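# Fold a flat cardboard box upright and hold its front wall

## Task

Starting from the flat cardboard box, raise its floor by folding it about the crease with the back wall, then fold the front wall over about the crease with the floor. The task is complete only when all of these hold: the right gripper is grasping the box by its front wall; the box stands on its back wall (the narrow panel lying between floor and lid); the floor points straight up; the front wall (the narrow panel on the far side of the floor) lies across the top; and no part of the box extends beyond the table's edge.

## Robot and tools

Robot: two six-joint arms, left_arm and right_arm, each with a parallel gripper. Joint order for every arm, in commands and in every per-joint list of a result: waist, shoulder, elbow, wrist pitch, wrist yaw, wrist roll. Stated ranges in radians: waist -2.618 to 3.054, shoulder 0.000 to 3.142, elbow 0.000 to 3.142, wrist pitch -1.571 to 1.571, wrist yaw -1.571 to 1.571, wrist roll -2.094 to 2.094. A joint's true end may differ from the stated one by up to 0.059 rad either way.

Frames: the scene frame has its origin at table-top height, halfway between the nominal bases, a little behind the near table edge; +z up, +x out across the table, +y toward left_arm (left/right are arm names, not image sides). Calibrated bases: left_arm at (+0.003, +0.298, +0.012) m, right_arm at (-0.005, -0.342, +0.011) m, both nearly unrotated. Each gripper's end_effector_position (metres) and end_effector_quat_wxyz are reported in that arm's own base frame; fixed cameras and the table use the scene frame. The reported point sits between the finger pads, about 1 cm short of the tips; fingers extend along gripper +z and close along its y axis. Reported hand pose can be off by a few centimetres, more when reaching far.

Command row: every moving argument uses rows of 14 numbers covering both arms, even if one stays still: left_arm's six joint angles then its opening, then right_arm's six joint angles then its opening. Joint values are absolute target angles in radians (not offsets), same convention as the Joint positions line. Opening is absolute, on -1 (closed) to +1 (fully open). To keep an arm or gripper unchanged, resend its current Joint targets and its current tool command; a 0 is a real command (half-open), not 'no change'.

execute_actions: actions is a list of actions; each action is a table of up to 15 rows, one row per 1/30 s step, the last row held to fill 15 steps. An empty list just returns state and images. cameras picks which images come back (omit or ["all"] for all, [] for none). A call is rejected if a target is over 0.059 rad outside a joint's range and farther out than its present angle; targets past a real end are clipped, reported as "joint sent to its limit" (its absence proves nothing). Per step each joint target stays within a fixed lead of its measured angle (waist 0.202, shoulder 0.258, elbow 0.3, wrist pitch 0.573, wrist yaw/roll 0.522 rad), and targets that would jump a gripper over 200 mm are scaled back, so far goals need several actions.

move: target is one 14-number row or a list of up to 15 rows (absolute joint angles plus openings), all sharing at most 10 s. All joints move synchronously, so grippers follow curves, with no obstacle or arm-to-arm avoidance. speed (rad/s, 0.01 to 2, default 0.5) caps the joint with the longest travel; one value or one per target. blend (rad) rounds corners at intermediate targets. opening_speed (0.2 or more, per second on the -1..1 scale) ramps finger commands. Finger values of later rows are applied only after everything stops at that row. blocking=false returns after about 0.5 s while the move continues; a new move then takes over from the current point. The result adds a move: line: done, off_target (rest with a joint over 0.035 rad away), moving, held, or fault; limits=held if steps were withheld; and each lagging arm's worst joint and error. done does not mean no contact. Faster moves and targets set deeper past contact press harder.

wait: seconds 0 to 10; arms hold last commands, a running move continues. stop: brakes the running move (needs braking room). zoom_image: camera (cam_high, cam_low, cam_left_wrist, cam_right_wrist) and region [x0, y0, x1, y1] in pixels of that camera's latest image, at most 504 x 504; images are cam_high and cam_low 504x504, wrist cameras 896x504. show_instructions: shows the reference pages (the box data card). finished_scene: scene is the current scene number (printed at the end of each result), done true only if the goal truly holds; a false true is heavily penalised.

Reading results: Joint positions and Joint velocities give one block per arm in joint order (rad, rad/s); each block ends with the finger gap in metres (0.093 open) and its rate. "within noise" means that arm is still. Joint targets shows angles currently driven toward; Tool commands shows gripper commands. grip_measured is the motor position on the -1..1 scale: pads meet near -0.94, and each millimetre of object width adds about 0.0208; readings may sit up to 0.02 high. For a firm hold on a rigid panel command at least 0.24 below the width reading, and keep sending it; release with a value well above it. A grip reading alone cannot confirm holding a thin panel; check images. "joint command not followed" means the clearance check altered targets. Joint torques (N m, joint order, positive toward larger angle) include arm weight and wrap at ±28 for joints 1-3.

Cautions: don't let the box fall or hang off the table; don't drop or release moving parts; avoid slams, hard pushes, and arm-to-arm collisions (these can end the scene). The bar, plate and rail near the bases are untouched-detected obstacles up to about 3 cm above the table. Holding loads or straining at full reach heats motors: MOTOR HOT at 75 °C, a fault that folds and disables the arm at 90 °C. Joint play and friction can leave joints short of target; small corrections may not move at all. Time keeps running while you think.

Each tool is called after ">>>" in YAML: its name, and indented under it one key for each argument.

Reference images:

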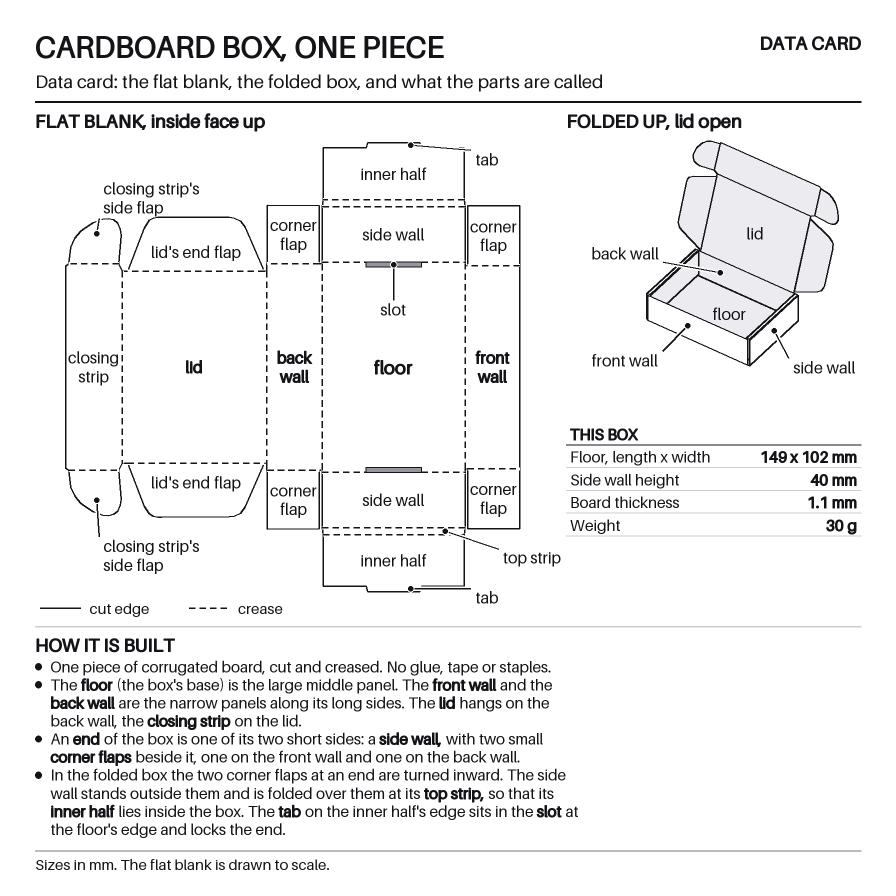

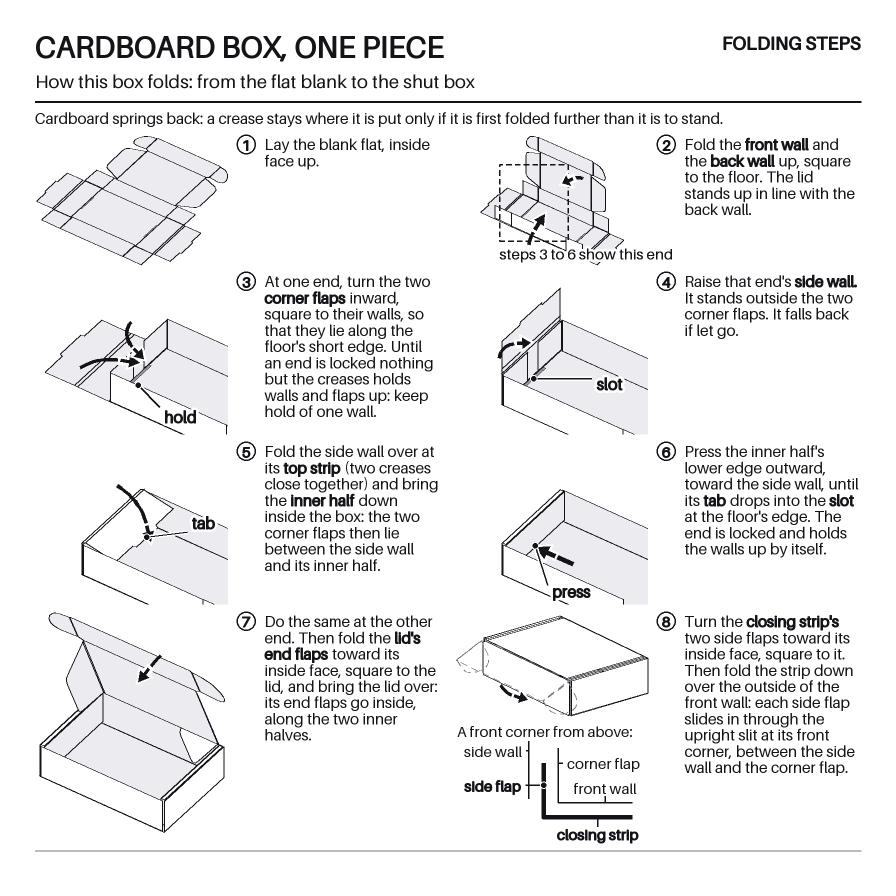

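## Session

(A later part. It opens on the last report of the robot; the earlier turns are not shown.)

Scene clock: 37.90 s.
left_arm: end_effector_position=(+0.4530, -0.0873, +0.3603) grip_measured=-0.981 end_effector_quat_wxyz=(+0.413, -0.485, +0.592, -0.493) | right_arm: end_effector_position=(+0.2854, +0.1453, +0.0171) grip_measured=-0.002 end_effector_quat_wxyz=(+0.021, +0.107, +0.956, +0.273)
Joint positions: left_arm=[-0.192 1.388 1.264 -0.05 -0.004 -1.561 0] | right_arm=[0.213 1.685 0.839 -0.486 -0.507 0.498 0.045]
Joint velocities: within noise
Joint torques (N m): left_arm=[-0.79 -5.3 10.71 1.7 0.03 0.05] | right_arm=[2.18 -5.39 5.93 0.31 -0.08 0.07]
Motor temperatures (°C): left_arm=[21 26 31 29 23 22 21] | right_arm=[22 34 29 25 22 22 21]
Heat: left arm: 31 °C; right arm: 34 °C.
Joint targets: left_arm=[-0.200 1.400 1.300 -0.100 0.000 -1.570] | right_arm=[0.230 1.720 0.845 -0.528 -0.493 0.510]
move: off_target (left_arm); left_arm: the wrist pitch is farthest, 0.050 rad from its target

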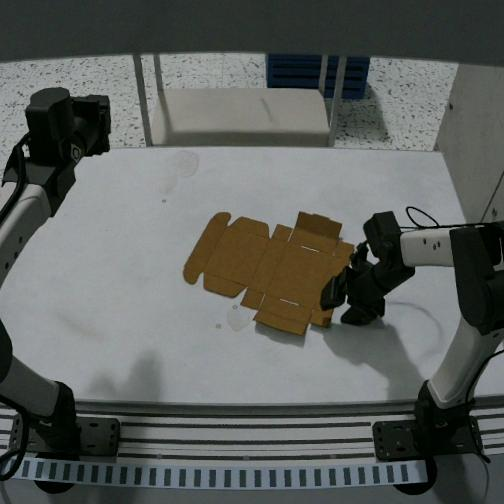

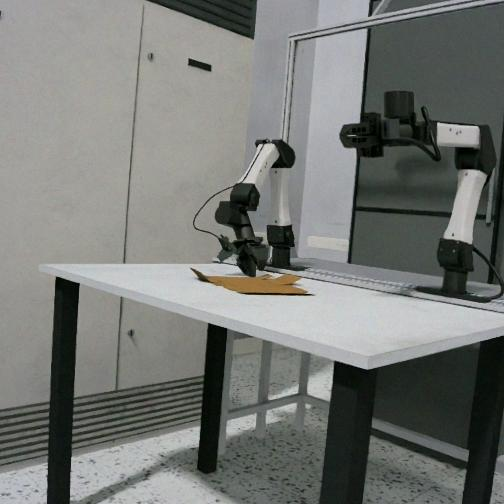

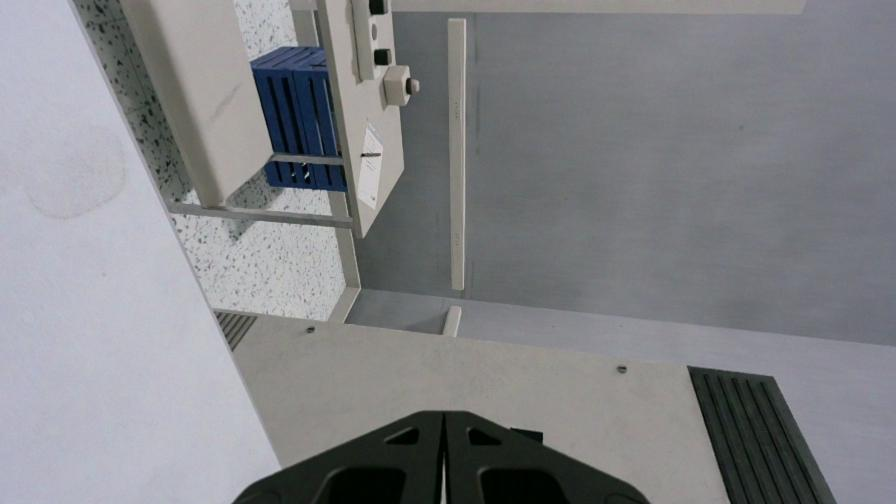

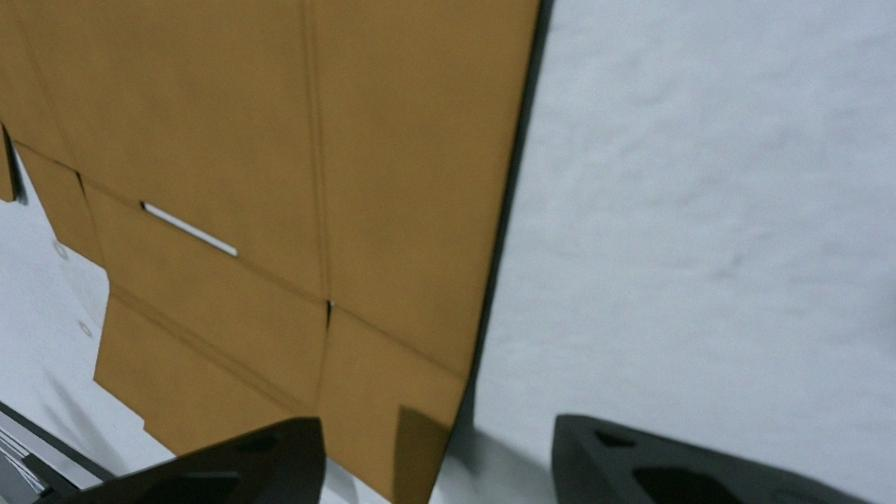

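>>> move:
  target: [-0.2,1.4,1.3,-0.1,0,-1.57,-1,0.32,1.81,0.945,-0.545,-0.502,0.5,0.0]
  speed: 0.12
  cameras: ["cam_low","cam_right_wrist","cam_high"]

>>> zoom_image:
  camera: "cam_low"
  region: [180, 190, 330, 310]

Scene clock: 39.67 s.
left_arm: end_effector_position=(+0.4530, -0.0873, +0.3603) grip_measured=-0.981 end_effector_quat_wxyz=(+0.413, -0.485, +0.592, -0.493) | right_arm: end_effector_position=(+0.2893, +0.1749, +0.0158) grip_measured=-0.002 end_effector_quat_wxyz=(-0.002, +0.069, +0.961, +0.269)
Joint positions: left_arm=[-0.192 1.388 1.264 -0.05 -0.004 -1.561 0] | right_arm=[0.3 1.768 0.938 -0.529 -0.505 0.498 0.045]
Joint velocities: within noise
Joint torques (N m): left_arm=[-0.84 -5.27 10.78 1.7 0.03 0.04] | right_arm=[2.44 -5.59 5.98 0.54 -0.19 -0.02]
Motor temperatures (°C): left_arm=[21 26 31 29 23 22 21] | right_arm=[22 34 29 25 22 22 21]
Heat: left arm: 31 °C; right arm: 34 °C.
Joint targets: left_arm=[-0.200 1.400 1.300 -0.100 0.000 -1.570] | right_arm=[0.321 1.810 0.945 -0.544 -0.501 0.500]
move: off_target (left_arm, right_arm); left_arm: the wrist pitch is farthest, 0.050 rad from its target; right_arm: the shoulder is farthest, 0.042 rad from its target
Images, in order (width x height): cam_high 504x504, cam_low 504x504, cam_right_wrist 896x504.

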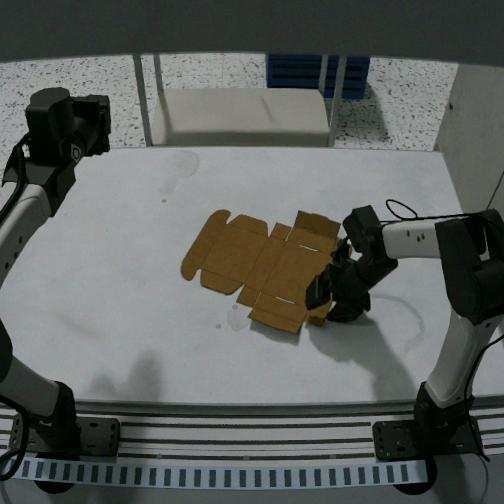

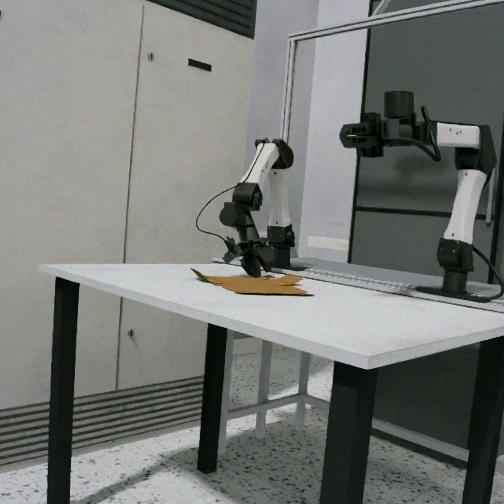

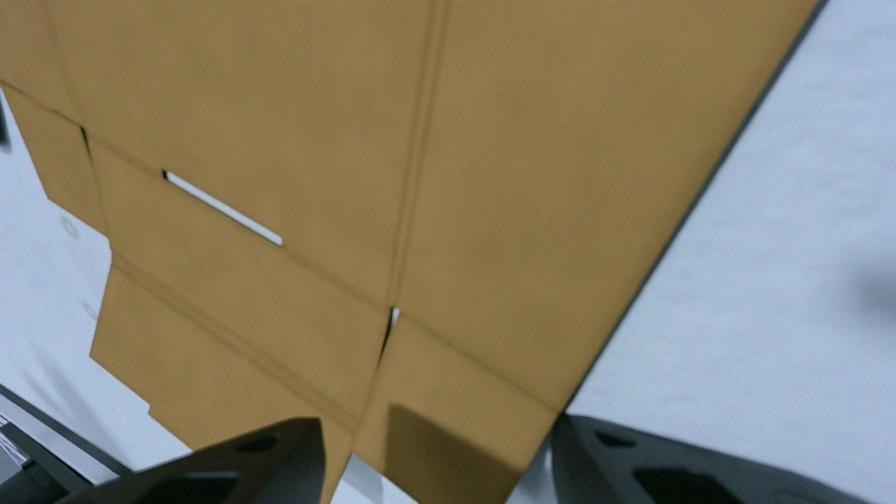

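Scaled by 3.360 from the camera's 504x504 image, which has a finer 720x720 frame.

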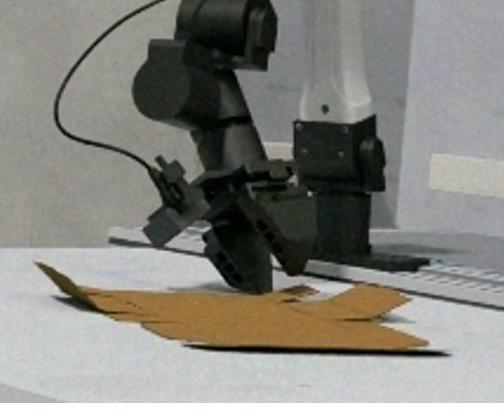

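>>> move:
  target:
    - [-0.2,1.4,1.3,-0.1,0,-1.57,-1,0.26,1.79,0.945,-0.545,-0.502,0.5,0.0]
    - [-0.2,1.4,1.3,-0.1,0,-1.57,-1,0.29,1.715,0.82,-0.515,-0.502,0.5,0.0]
    - [-0.2,1.4,1.3,-0.1,0,-1.57,-1,0.40,1.76,0.85,-0.52,-0.502,0.5,0.0]
  speed: 0.15
  cameras: ["cam_low","cam_right_wrist","cam_high"]

>>> zoom_image:
  camera: "cam_low"
  region: [180, 190, 330, 310]

Scene clock: 43.57 s.
left_arm: end_effector_position=(+0.4530, -0.0873, +0.3603) grip_measured=-0.981 end_effector_quat_wxyz=(+0.413, -0.485, +0.592, -0.493) | right_arm: end_effector_position=(+0.2676, +0.1964, +0.0163) grip_measured=-0.002 end_effector_quat_wxyz=(+0.007, +0.019, +0.959, +0.282)
Joint positions: left_arm=[-0.192 1.388 1.264 -0.05 -0.004 -1.561 0] | right_arm=[0.38 1.717 0.863 -0.457 -0.516 0.489 0.045]
Joint velocities: within noise
Joint torques (N m): left_arm=[-0.9 -5.31 10.67 1.66 0.02 0.03] | right_arm=[2.35 -5.11 4.51 0.11 -0.09 -0.03]
Motor temperatures (°C): left_arm=[21 26 32 29 23 22 21] | right_arm=[22 34 29 25 22 22 21]
Heat: left arm: 32 °C; right arm: 34 °C.
Joint targets: left_arm=[-0.200 1.400 1.300 -0.100 0.000 -1.570] | right_arm=[0.399 1.759 0.851 -0.521 -0.503 0.491]
move: off_target (left_arm, right_arm); left_arm: the wrist pitch is farthest, 0.050 rad from its target; right_arm: the wrist pitch is farthest, 0.063 rad from its target
Images, in order (width x height): cam_high 504x504, cam_low 504x504, cam_right_wrist 896x504.

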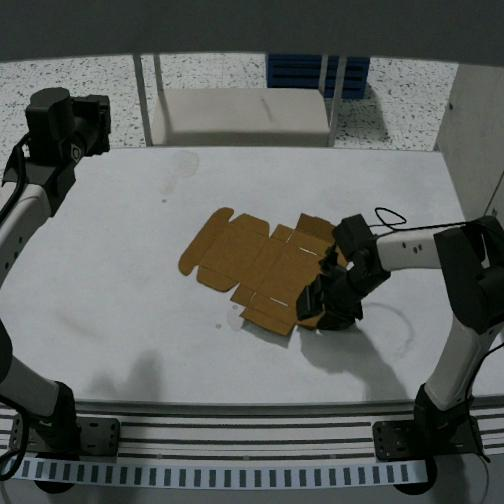

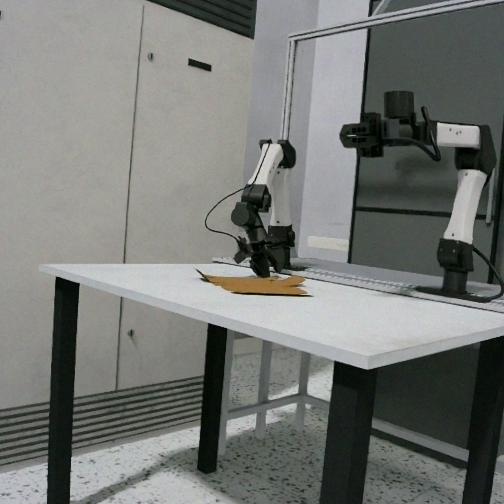

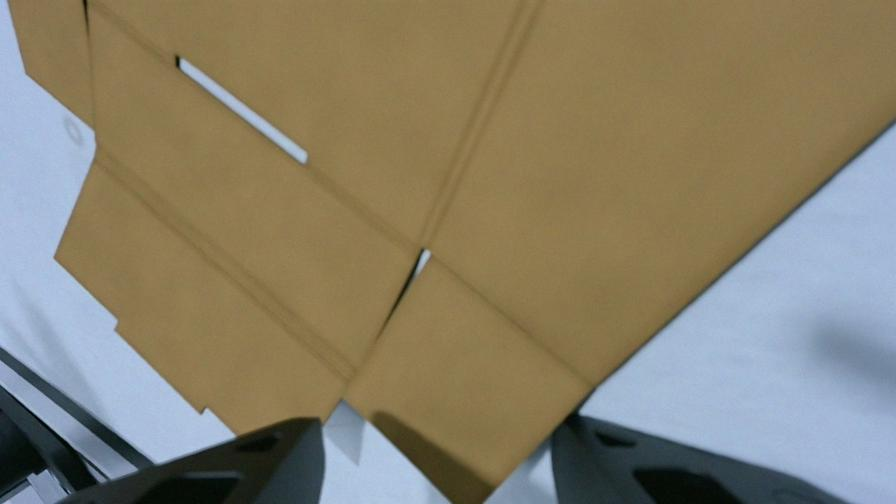

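Scaled by 3.360 from the camera's 504x504 image, which has a finer 720x720 frame.

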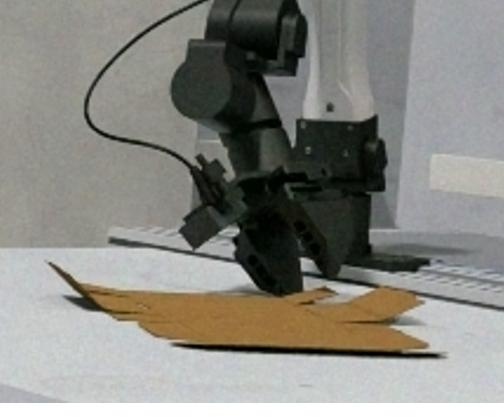

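>>> move:
  target:
    - [-0.2,1.4,1.3,-0.1,0,-1.57,-1,0.33,1.73,0.83,-0.5,-0.502,0.5,0.0]
    - [-0.2,1.4,1.3,-0.1,0,-1.57,-1,0.38,1.635,0.70,-0.5,-0.502,0.5,0.0]
  speed: 0.2
  cameras: ["cam_low","cam_right_wrist","cam_high"]

>>> zoom_image:
  camera: "cam_low"
  region: [210, 240, 320, 310]

Scene clock: 49.67 s.
left_arm: end_effector_position=(+0.4530, -0.0873, +0.3603) grip_measured=-0.981 end_effector_quat_wxyz=(+0.413, -0.485, +0.592, -0.493) | right_arm: end_effector_position=(+0.2481, +0.1877, +0.0161) grip_measured=-0.002 end_effector_quat_wxyz=(+0.015, +0.021, +0.954, +0.298)
Joint positions: left_arm=[-0.192 1.388 1.264 -0.05 -0.004 -1.561 0] | right_arm=[0.365 1.63 0.745 -0.4 -0.542 0.489 0.045]
Joint velocities: within noise
Joint torques (N m): left_arm=[-0.79 -5.34 10.62 1.69 0.02 0.08] | right_arm=[2.02 -7.62 1.88 -0.15 0.17 0.06]
Motor temperatures (°C): left_arm=[21 26 32 29 23 22 21] | right_arm=[22 34 29 24 22 22 21]
Heat: left arm: 32 °C; right arm: 34 °C.
Joint targets: left_arm=[-0.200 1.400 1.300 -0.100 0.000 -1.570] | right_arm=[0.381 1.636 0.699 -0.491 -0.503 0.500]
move: off_target (left_arm, right_arm); left_arm: the wrist pitch is farthest, 0.050 rad from its target; right_arm: the wrist pitch is farthest, 0.100 rad from its target
Images, in order (width x height): cam_high 504x504, cam_low 504x504, cam_right_wrist 896x504.

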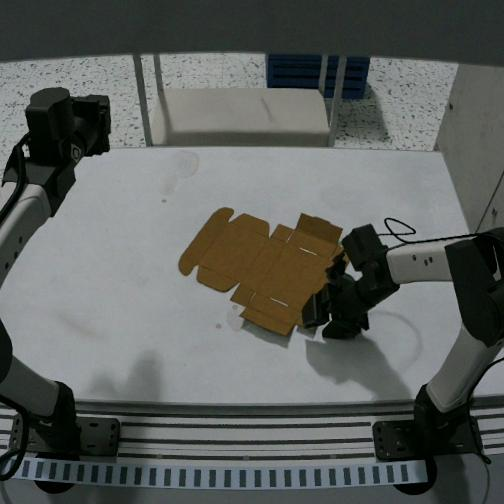

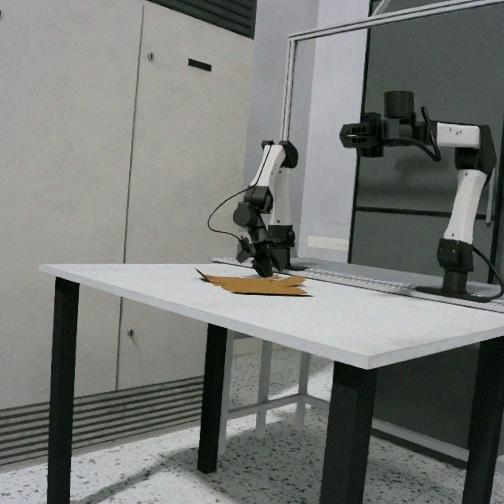

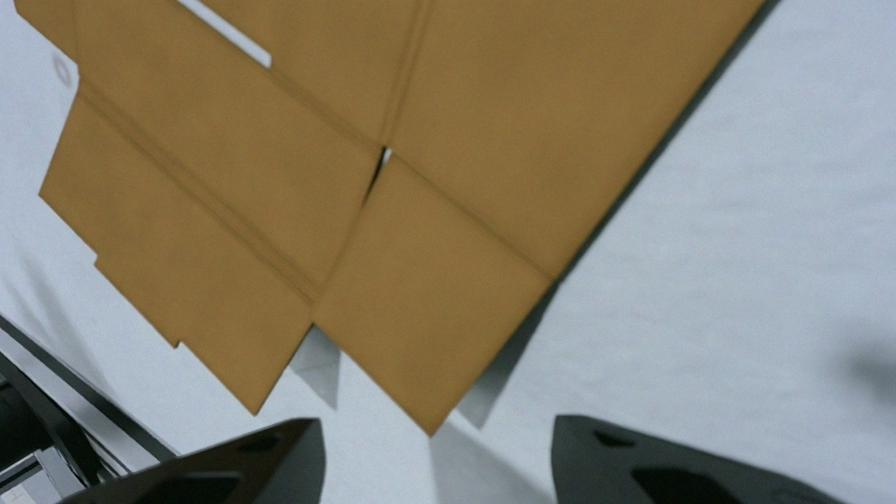

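Scaled by 4.582 from the camera's 504x504 image, which has a finer 720x720 frame.

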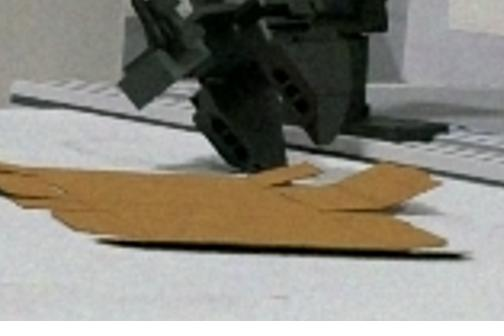

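>>> move:
  target: [-0.2,1.4,1.3,-0.1,0,-1.57,-1,0.45,1.735,0.82,-0.52,-0.502,0.5,0.0]
  speed: 0.12
  cameras: ["cam_low","cam_right_wrist","cam_high"]

>>> zoom_image:
  camera: "cam_low"
  region: [210, 240, 320, 310]

Scene clock: 51.97 s.
left_arm: end_effector_position=(+0.4530, -0.0873, +0.3603) grip_measured=-0.981 end_effector_quat_wxyz=(+0.413, -0.485, +0.592, -0.493) | right_arm: end_effector_position=(+0.2442, +0.2008, +0.0146) grip_measured=-0.002 end_effector_quat_wxyz=(-0.016, +0.008, +0.962, +0.274)
Joint positions: left_arm=[-0.192 1.388 1.264 -0.05 -0.004 -1.561 0] | right_arm=[0.423 1.687 0.829 -0.491 -0.514 0.498 0.045]
Joint velocities: within noise
Joint torques (N m): left_arm=[-0.8 -5.31 10.7 1.67 0.03 0.04] | right_arm=[3.08 -4 4.71 0.32 -0.09 0.06]
Motor temperatures (°C): left_arm=[21 26 32 29 23 22 21] | right_arm=[22 34 29 24 22 22 21]
Heat: left arm: 32 °C; right arm: 34 °C.
Joint targets: left_arm=[-0.200 1.400 1.300 -0.100 0.000 -1.570] | right_arm=[0.450 1.735 0.821 -0.529 -0.501 0.509]
move: off_target (left_arm, right_arm); left_arm: the wrist pitch is farthest, 0.050 rad from its target; right_arm: the shoulder is farthest, 0.048 rad from its target
Images, in order (width x height): cam_high 504x504, cam_low 504x504, cam_right_wrist 896x504.

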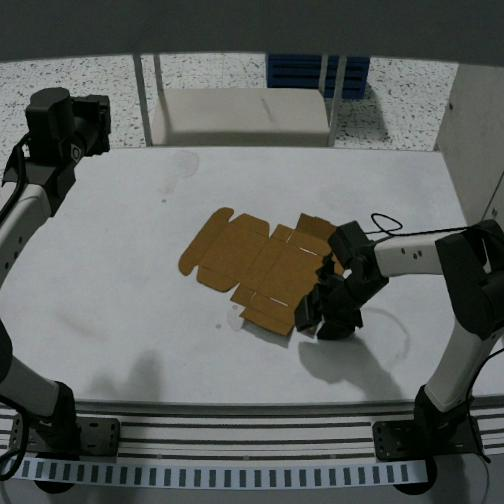

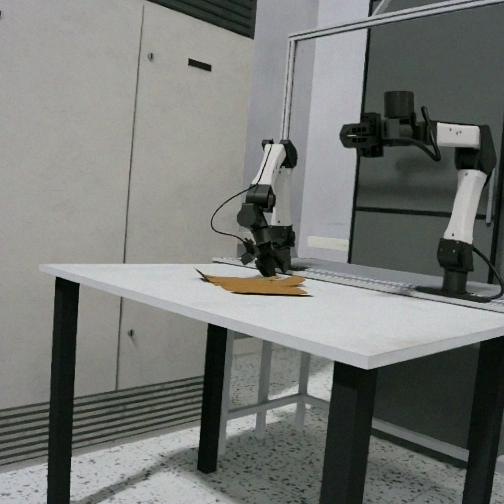

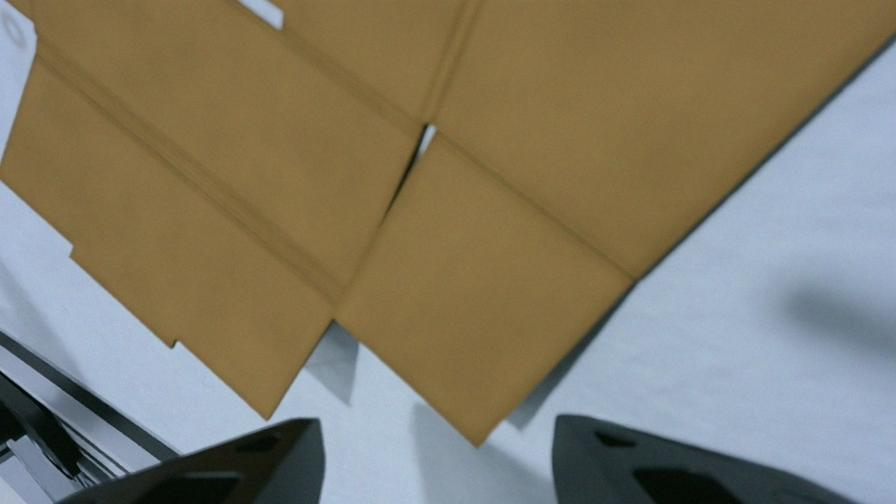

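Scaled by 4.582 from the camera's 504x504 image, which has a finer 720x720 frame.

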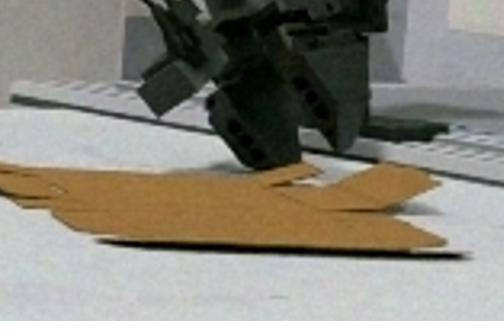

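>>> move:
  target: [-0.2,1.4,1.3,-0.1,0,-1.57,-1,0.455,1.835,0.93,-0.47,-0.502,0.5,0.0]
  speed: 0.12
  cameras: ["cam_low","cam_right_wrist","cam_high"]

>>> zoom_image:
  camera: "cam_low"
  region: [210, 240, 320, 310]

Scene clock: 54.33 s.
left_arm: end_effector_position=(+0.4530, -0.0873, +0.3603) grip_measured=-0.981 end_effector_quat_wxyz=(+0.413, -0.485, +0.592, -0.493) | right_arm: end_effector_position=(+0.2501, +0.2106, +0.0136) grip_measured=-0.002 end_effector_quat_wxyz=(-0.050, +0.014, +0.961, +0.272)
Joint positions: left_arm=[-0.192 1.388 1.264 -0.05 -0.004 -1.561 0] | right_arm=[0.432 1.769 0.926 -0.564 -0.539 0.506 0.045]
Joint velocities: within noise
Joint torques (N m): left_arm=[-0.85 -5.35 10.69 1.68 0.02 0.05] | right_arm=[2.71 -3.23 5.56 1.68 0.04 -0.08]
Motor temperatures (°C): left_arm=[21 26 33 30 23 22 21] | right_arm=[22 34 29 24 22 22 21]
Heat: left arm: 33 °C; right arm: 34 °C.
Joint targets: left_arm=[-0.200 1.400 1.300 -0.100 0.000 -1.570] | right_arm=[0.455 1.834 0.929 -0.470 -0.512 0.501]
move: off_target (left_arm, right_arm); left_arm: the wrist pitch is farthest, 0.050 rad from its target; right_arm: the wrist pitch is farthest, 0.094 rad from its target
Images, in order (width x height): cam_high 504x504, cam_low 504x504, cam_right_wrist 896x504.

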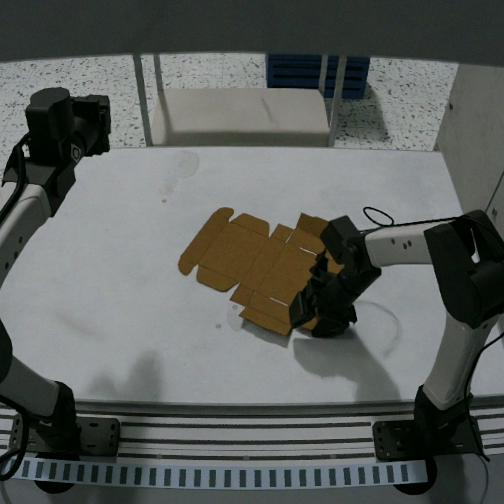

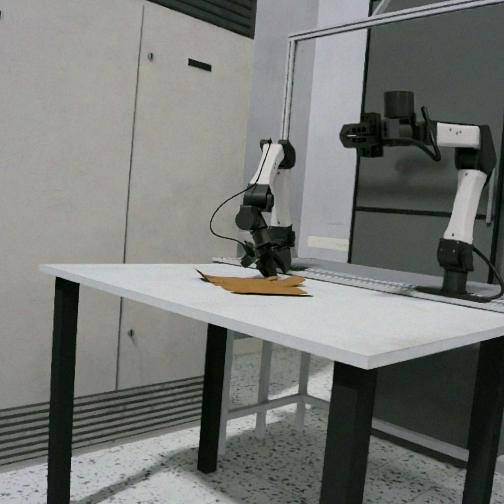

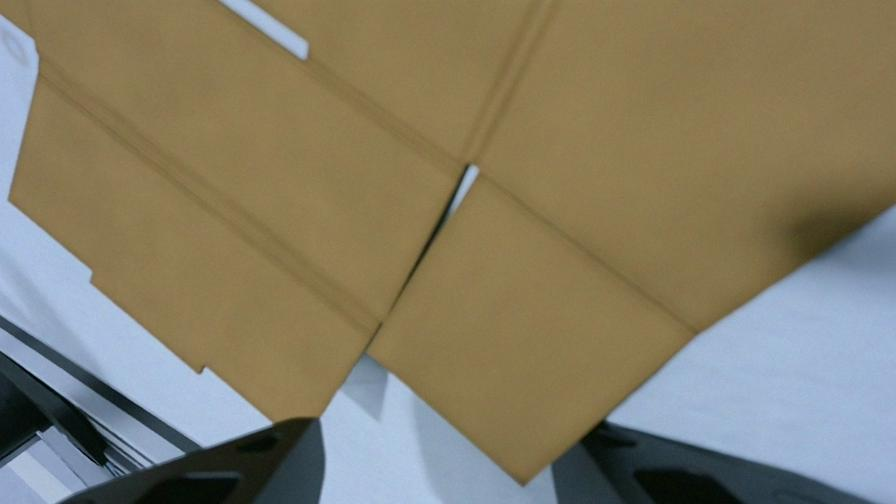

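Scaled by 4.582 from the camera's 504x504 image, which has a finer 720x720 frame.

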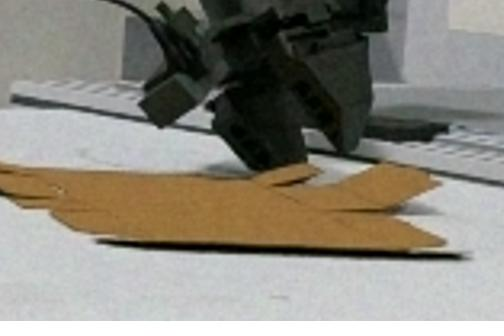

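>>> move:
  target:
    - [-0.2,1.4,1.3,-0.1,0,-1.57,-1,0.50,1.85,0.96,-0.47,-0.502,0.5,0.0]
    - [-0.2,1.4,1.3,-0.1,0,-1.57,-1,0.50,1.85,0.96,-0.47,-0.502,0.5,-1]
  speed: 0.12
  opening_speed: 0.5
  cameras: ["cam_low","cam_right_wrist","cam_high"]

>>> zoom_image:
  camera: "cam_low"
  region: [210, 240, 320, 310]

Scene clock: 64.20 s.
left_arm: end_effector_position=(+0.4530, -0.0873, +0.3603) grip_measured=-0.981 end_effector_quat_wxyz=(+0.413, -0.485, +0.592, -0.493) | right_arm: end_effector_position=(+0.2640, +0.2347, +0.0077) grip_measured=-0.969 end_effector_quat_wxyz=(-0.018, -0.027, +0.960, +0.280)
Joint positions: left_arm=[-0.192 1.388 1.264 -0.05 -0.004 -1.561 0] | right_arm=[0.487 1.825 0.96 -0.466 -0.52 0.495 0]
Joint velocities: within noise
Joint torques (N m): left_arm=[-0.83 -5.3 10.63 1.7 0.01 0.06] | right_arm=[1.65 -7.8 5.39 0.74 -0.03 -0.08]
Motor temperatures (°C): left_arm=[21 26 34 30 23 22 21] | right_arm=[22 34 30 26 22 22 21]
Heat: left arm: 34 °C; right arm: 34 °C.
Joint targets: left_arm=[-0.200 1.400 1.300 -0.100 0.000 -1.570] | right_arm=[0.499 1.851 0.960 -0.469 -0.501 0.490]
move: off_target (left_arm); target 2's new numbers were sent with right_arm's wrist pitch 0.088 rad from that target; left_arm: the wrist pitch is farthest, 0.050 rad from its target
Images, in order (width x height): cam_high 504x504, cam_low 504x504, cam_right_wrist 896x504.

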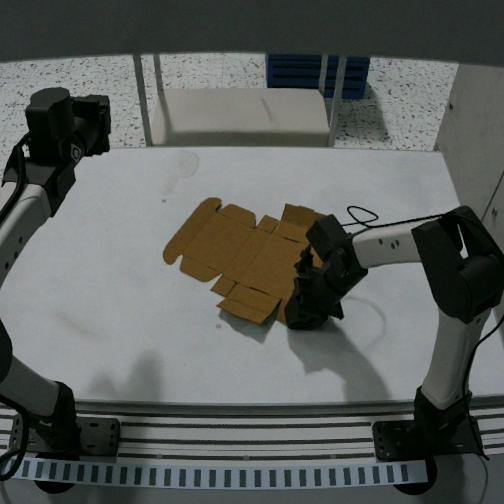

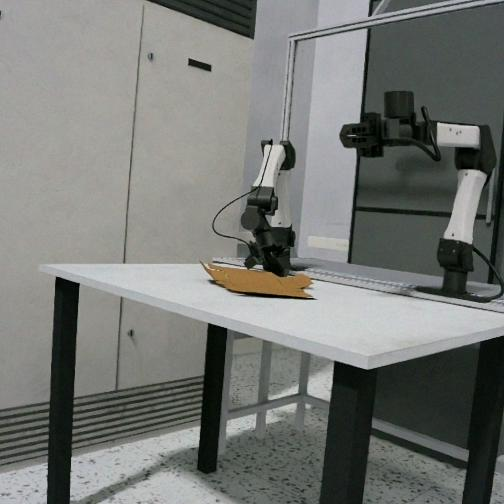

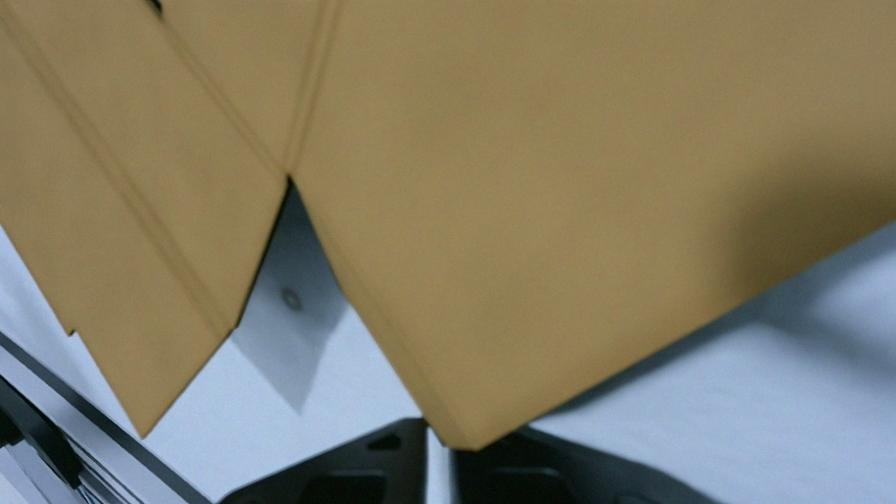

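Scaled by 4.582 from the camera's 504x504 image, which has a finer 720x720 frame.

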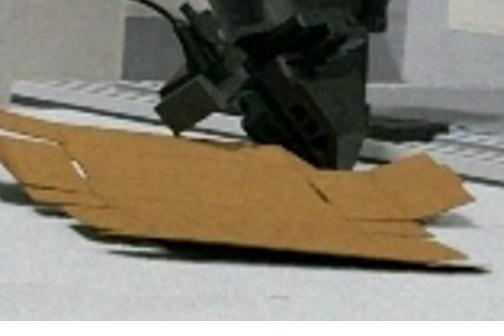

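>>> move:
  target:
    - [-0.2,1.4,1.3,-0.1,0,-1.57,-1,0.65,1.874,1.166,-0.72,-0.219,0.657,-1]
    - [-0.2,1.4,1.3,-0.1,0,-1.57,-1,0.79,2.02,1.482,-1.05,0,0.781,-1]
  speed: 0.3
  blend: 0.1
  cameras: ["cam_low","cam_right_wrist","cam_high"]

>>> zoom_image:
  camera: "cam_low"
  region: [190, 220, 330, 320]

Scene clock: 72.90 s.
left_arm: end_effector_position=(+0.4530, -0.0873, +0.3603) grip_measured=-0.981 end_effector_quat_wxyz=(+0.413, -0.485, +0.592, -0.493) | right_arm: end_effector_position=(+0.2692, +0.2732, +0.0436) grip_measured=-0.969 end_effector_quat_wxyz=(+0.013, -0.007, +0.999, +0.030)
Joint positions: left_arm=[-0.192 1.388 1.264 -0.05 -0.004 -1.561 0] | right_arm=[0.782 1.986 1.466 -0.991 -0.025 0.768 0]
Joint velocities: within noise
Joint torques (N m): left_arm=[-0.84 -5.35 10.73 1.71 0 0.06] | right_arm=[1.37 -9.31 7.2 -0.19 0.36 0.11]
Motor temperatures (°C): left_arm=[21 27 34 30 23 22 21] | right_arm=[22 35 31 25 22 22 22]
Heat: left arm: 34 °C; right arm: 35 °C.
Joint targets: left_arm=[-0.200 1.400 1.300 -0.100 0.000 -1.570] | right_arm=[0.791 2.020 1.483 -1.041 -0.001 0.781]
move: off_target (left_arm, right_arm); left_arm: the wrist pitch is farthest, 0.050 rad from its target; right_arm: the wrist pitch is farthest, 0.059 rad from its target
Images, in order (width x height): cam_high 504x504, cam_low 504x504, cam_right_wrist 896x504.

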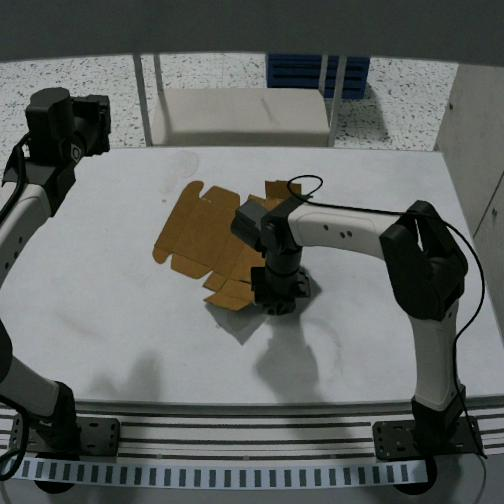

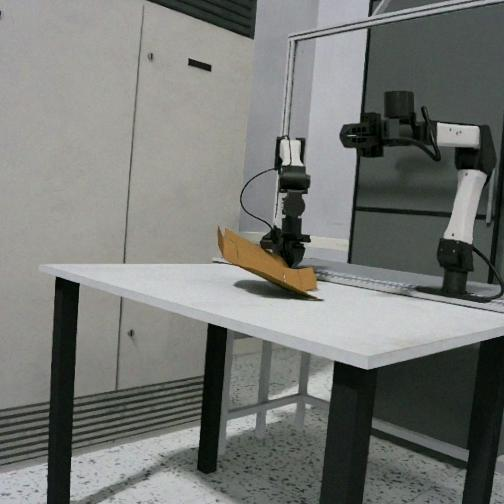

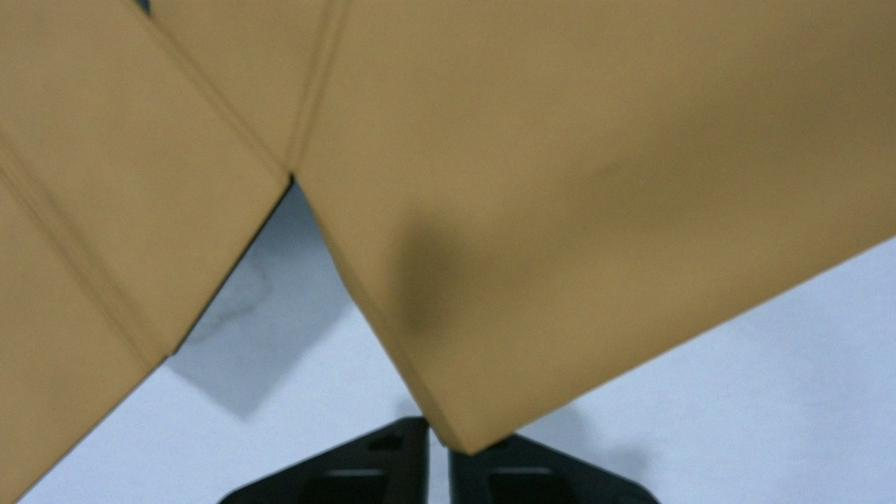

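Scaled by 3.600 from the camera's 504x504 image, which has a finer 720x720 frame.

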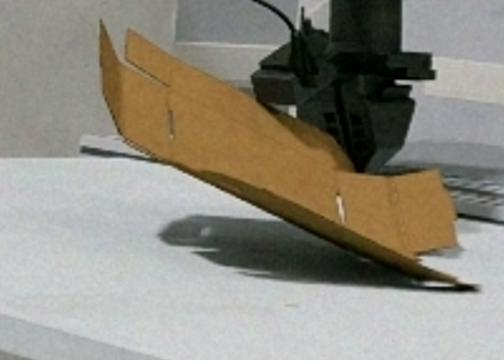

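>>> move:
  target:
    - [-0.64,1.6,0.99,0.19,0,-1.57,-1,0.79,2.02,1.482,-1.05,0,0.781,-1]
    - [-0.64,1.86,0.99,0.19,0,-1.57,-1,0.79,2.02,1.482,-1.05,0,0.781,-1]
  speed: 0.6
  cameras: ["cam_low","cam_left_wrist","cam_high"]

>>> zoom_image:
  camera: "cam_low"
  region: [190, 190, 350, 320]

Scene clock: 76.77 s.
left_arm: end_effector_position=(+0.3872, -0.2942, +0.0658) grip_measured=-0.981 end_effector_quat_wxyz=(+0.188, -0.398, +0.813, -0.380) | right_arm: end_effector_position=(+0.2685, +0.2718, +0.0435) grip_measured=-0.969 end_effector_quat_wxyz=(+0.012, -0.007, +1.000, +0.027)
Joint positions: left_arm=[-0.647 1.856 1 0.16 0.007 -1.561 0] | right_arm=[0.782 1.986 1.466 -0.997 -0.022 0.768 0]
Joint velocities: within noise
Joint torques (N m): left_arm=[0.18 -9.07 5.75 2.12 -0.02 0.03] | right_arm=[1.32 -9.35 7.12 -0.22 0.32 0.1]
Motor temperatures (°C): left_arm=[21 27 34 30 23 22 21] | right_arm=[22 35 31 25 22 22 22]
Heat: left arm: 34 °C; right arm: 35 °C.
Joint targets: left_arm=[-0.643 1.860 0.990 0.190 0.009 -1.570] | right_arm=[0.790 2.020 1.482 -1.050 0.000 0.780]
move: off_target (right_arm); right_arm: the wrist pitch is farthest, 0.053 rad from its target
Images, in order (width x height): cam_high 504x504, cam_low 504x504, cam_left_wrist 896x504.

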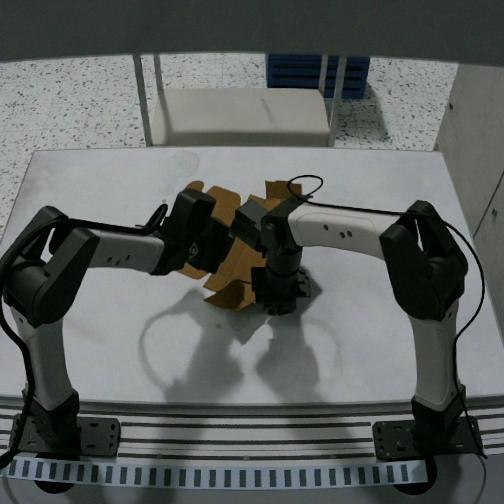

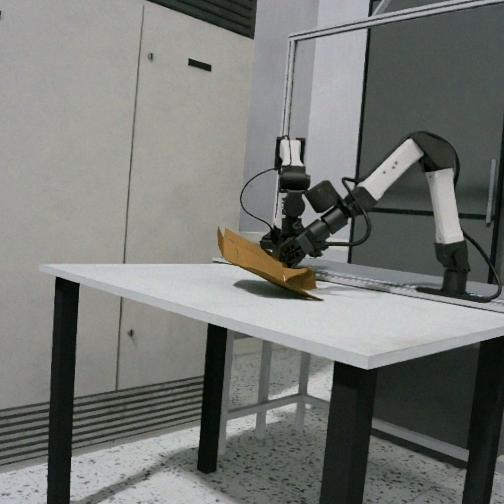

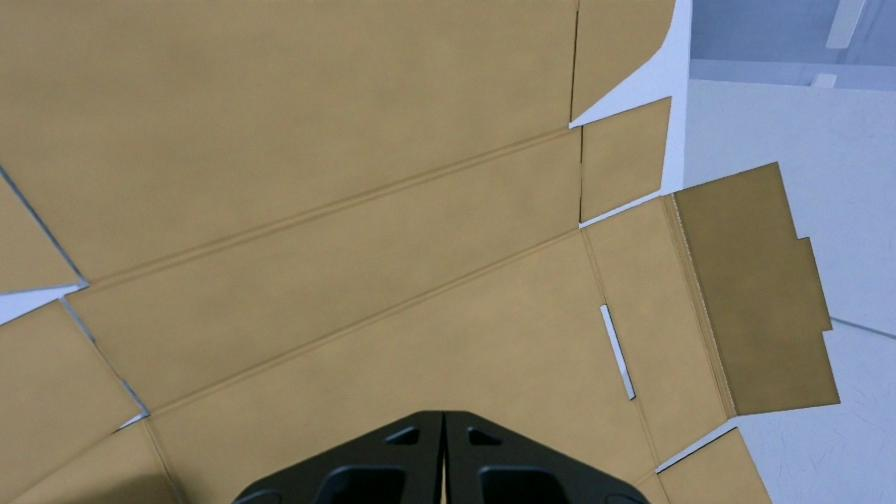

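Scaled by 3.150 from the camera's 504x504 image, which has a finer 720x720 frame.

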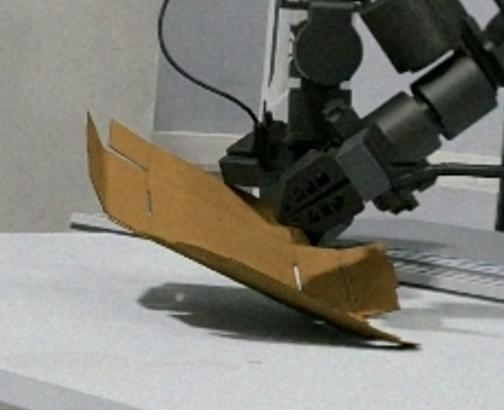

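>>> move:
  target: [-0.645,2.01,0.99,0.19,0,-1.57,-1,0.79,2.02,1.482,-1.05,0,0.781,-1]
  speed: 0.1
  cameras: ["cam_low","cam_left_wrist","cam_right_wrist"]

>>> zoom_image:
  camera: "cam_low"
  region: [190, 190, 350, 320]

Scene clock: 79.30 s.
left_arm: end_effector_position=(+0.3758, -0.2911, +0.0017) grip_measured=-0.981 end_effector_quat_wxyz=(+0.158, -0.407, +0.840, -0.324) | right_arm: end_effector_position=(+0.2685, +0.2718, +0.0435) grip_measured=-0.969 end_effector_quat_wxyz=(+0.012, -0.007, +1.000, +0.027)
Joint positions: left_arm=[-0.657 1.996 1 0.162 0.007 -1.561 0] | right_arm=[0.782 1.986 1.466 -0.997 -0.022 0.768 0]
Joint velocities: within noise
Joint torques (N m): left_arm=[0.01 -8.59 5.16 1.94 -0.1 0.03] | right_arm=[1.26 -9.35 7.15 -0.22 0.32 0.1]
Motor temperatures (°C): left_arm=[21 27 34 30 23 22 21] | right_arm=[22 35 32 25 22 22 22]
Heat: left arm: 34 °C; right arm: 35 °C.
Joint targets: left_arm=[-0.654 2.011 0.990 0.190 0.000 -1.570] | right_arm=[0.790 2.020 1.482 -1.050 0.000 0.781]
move: off_target (right_arm); right_arm: the wrist pitch is farthest, 0.053 rad from its target
Images, in order (width x height): cam_low 504x504, cam_left_wrist 896x504, cam_right_wrist 896x504.

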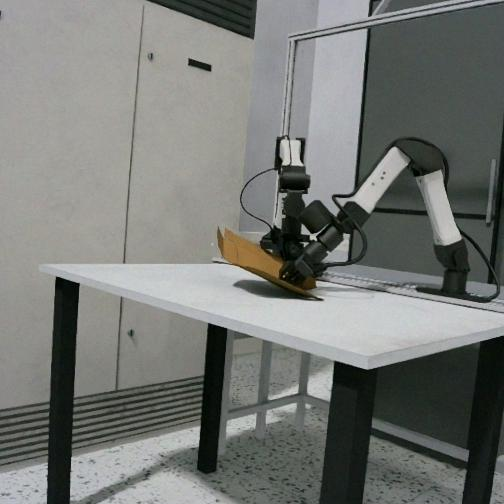

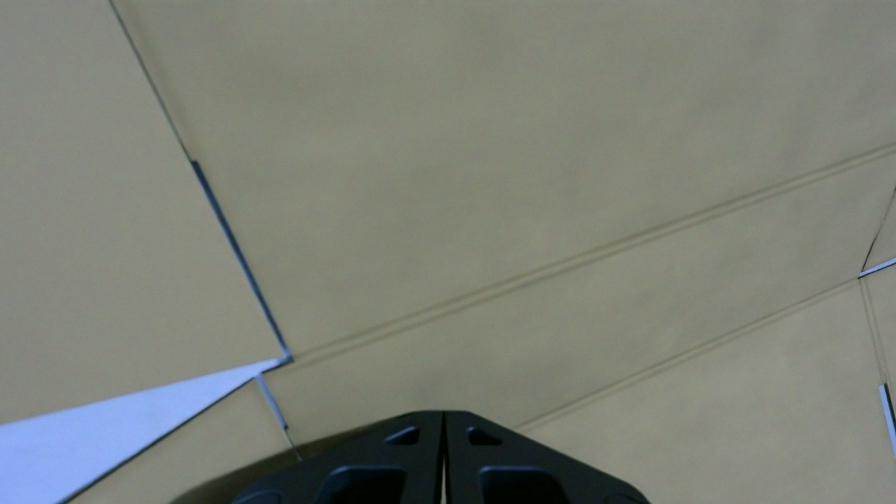

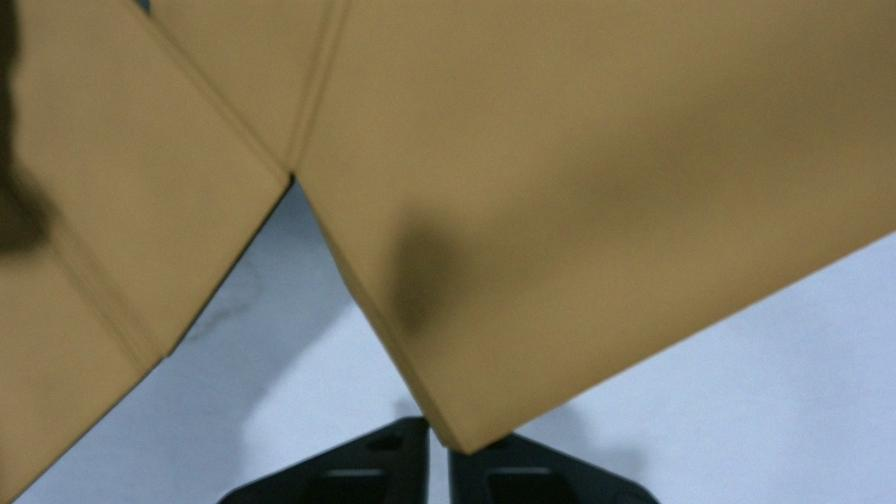

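Scaled by 3.150 from the camera's 504x504 image, which has a finer 720x720 frame.

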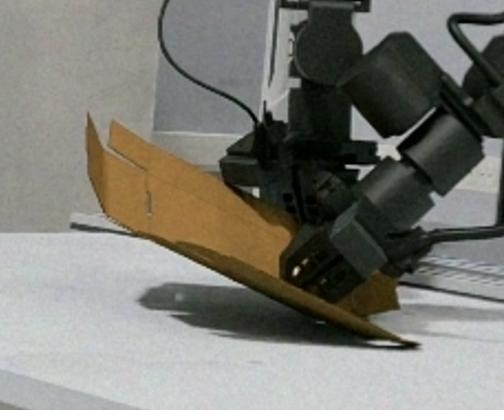

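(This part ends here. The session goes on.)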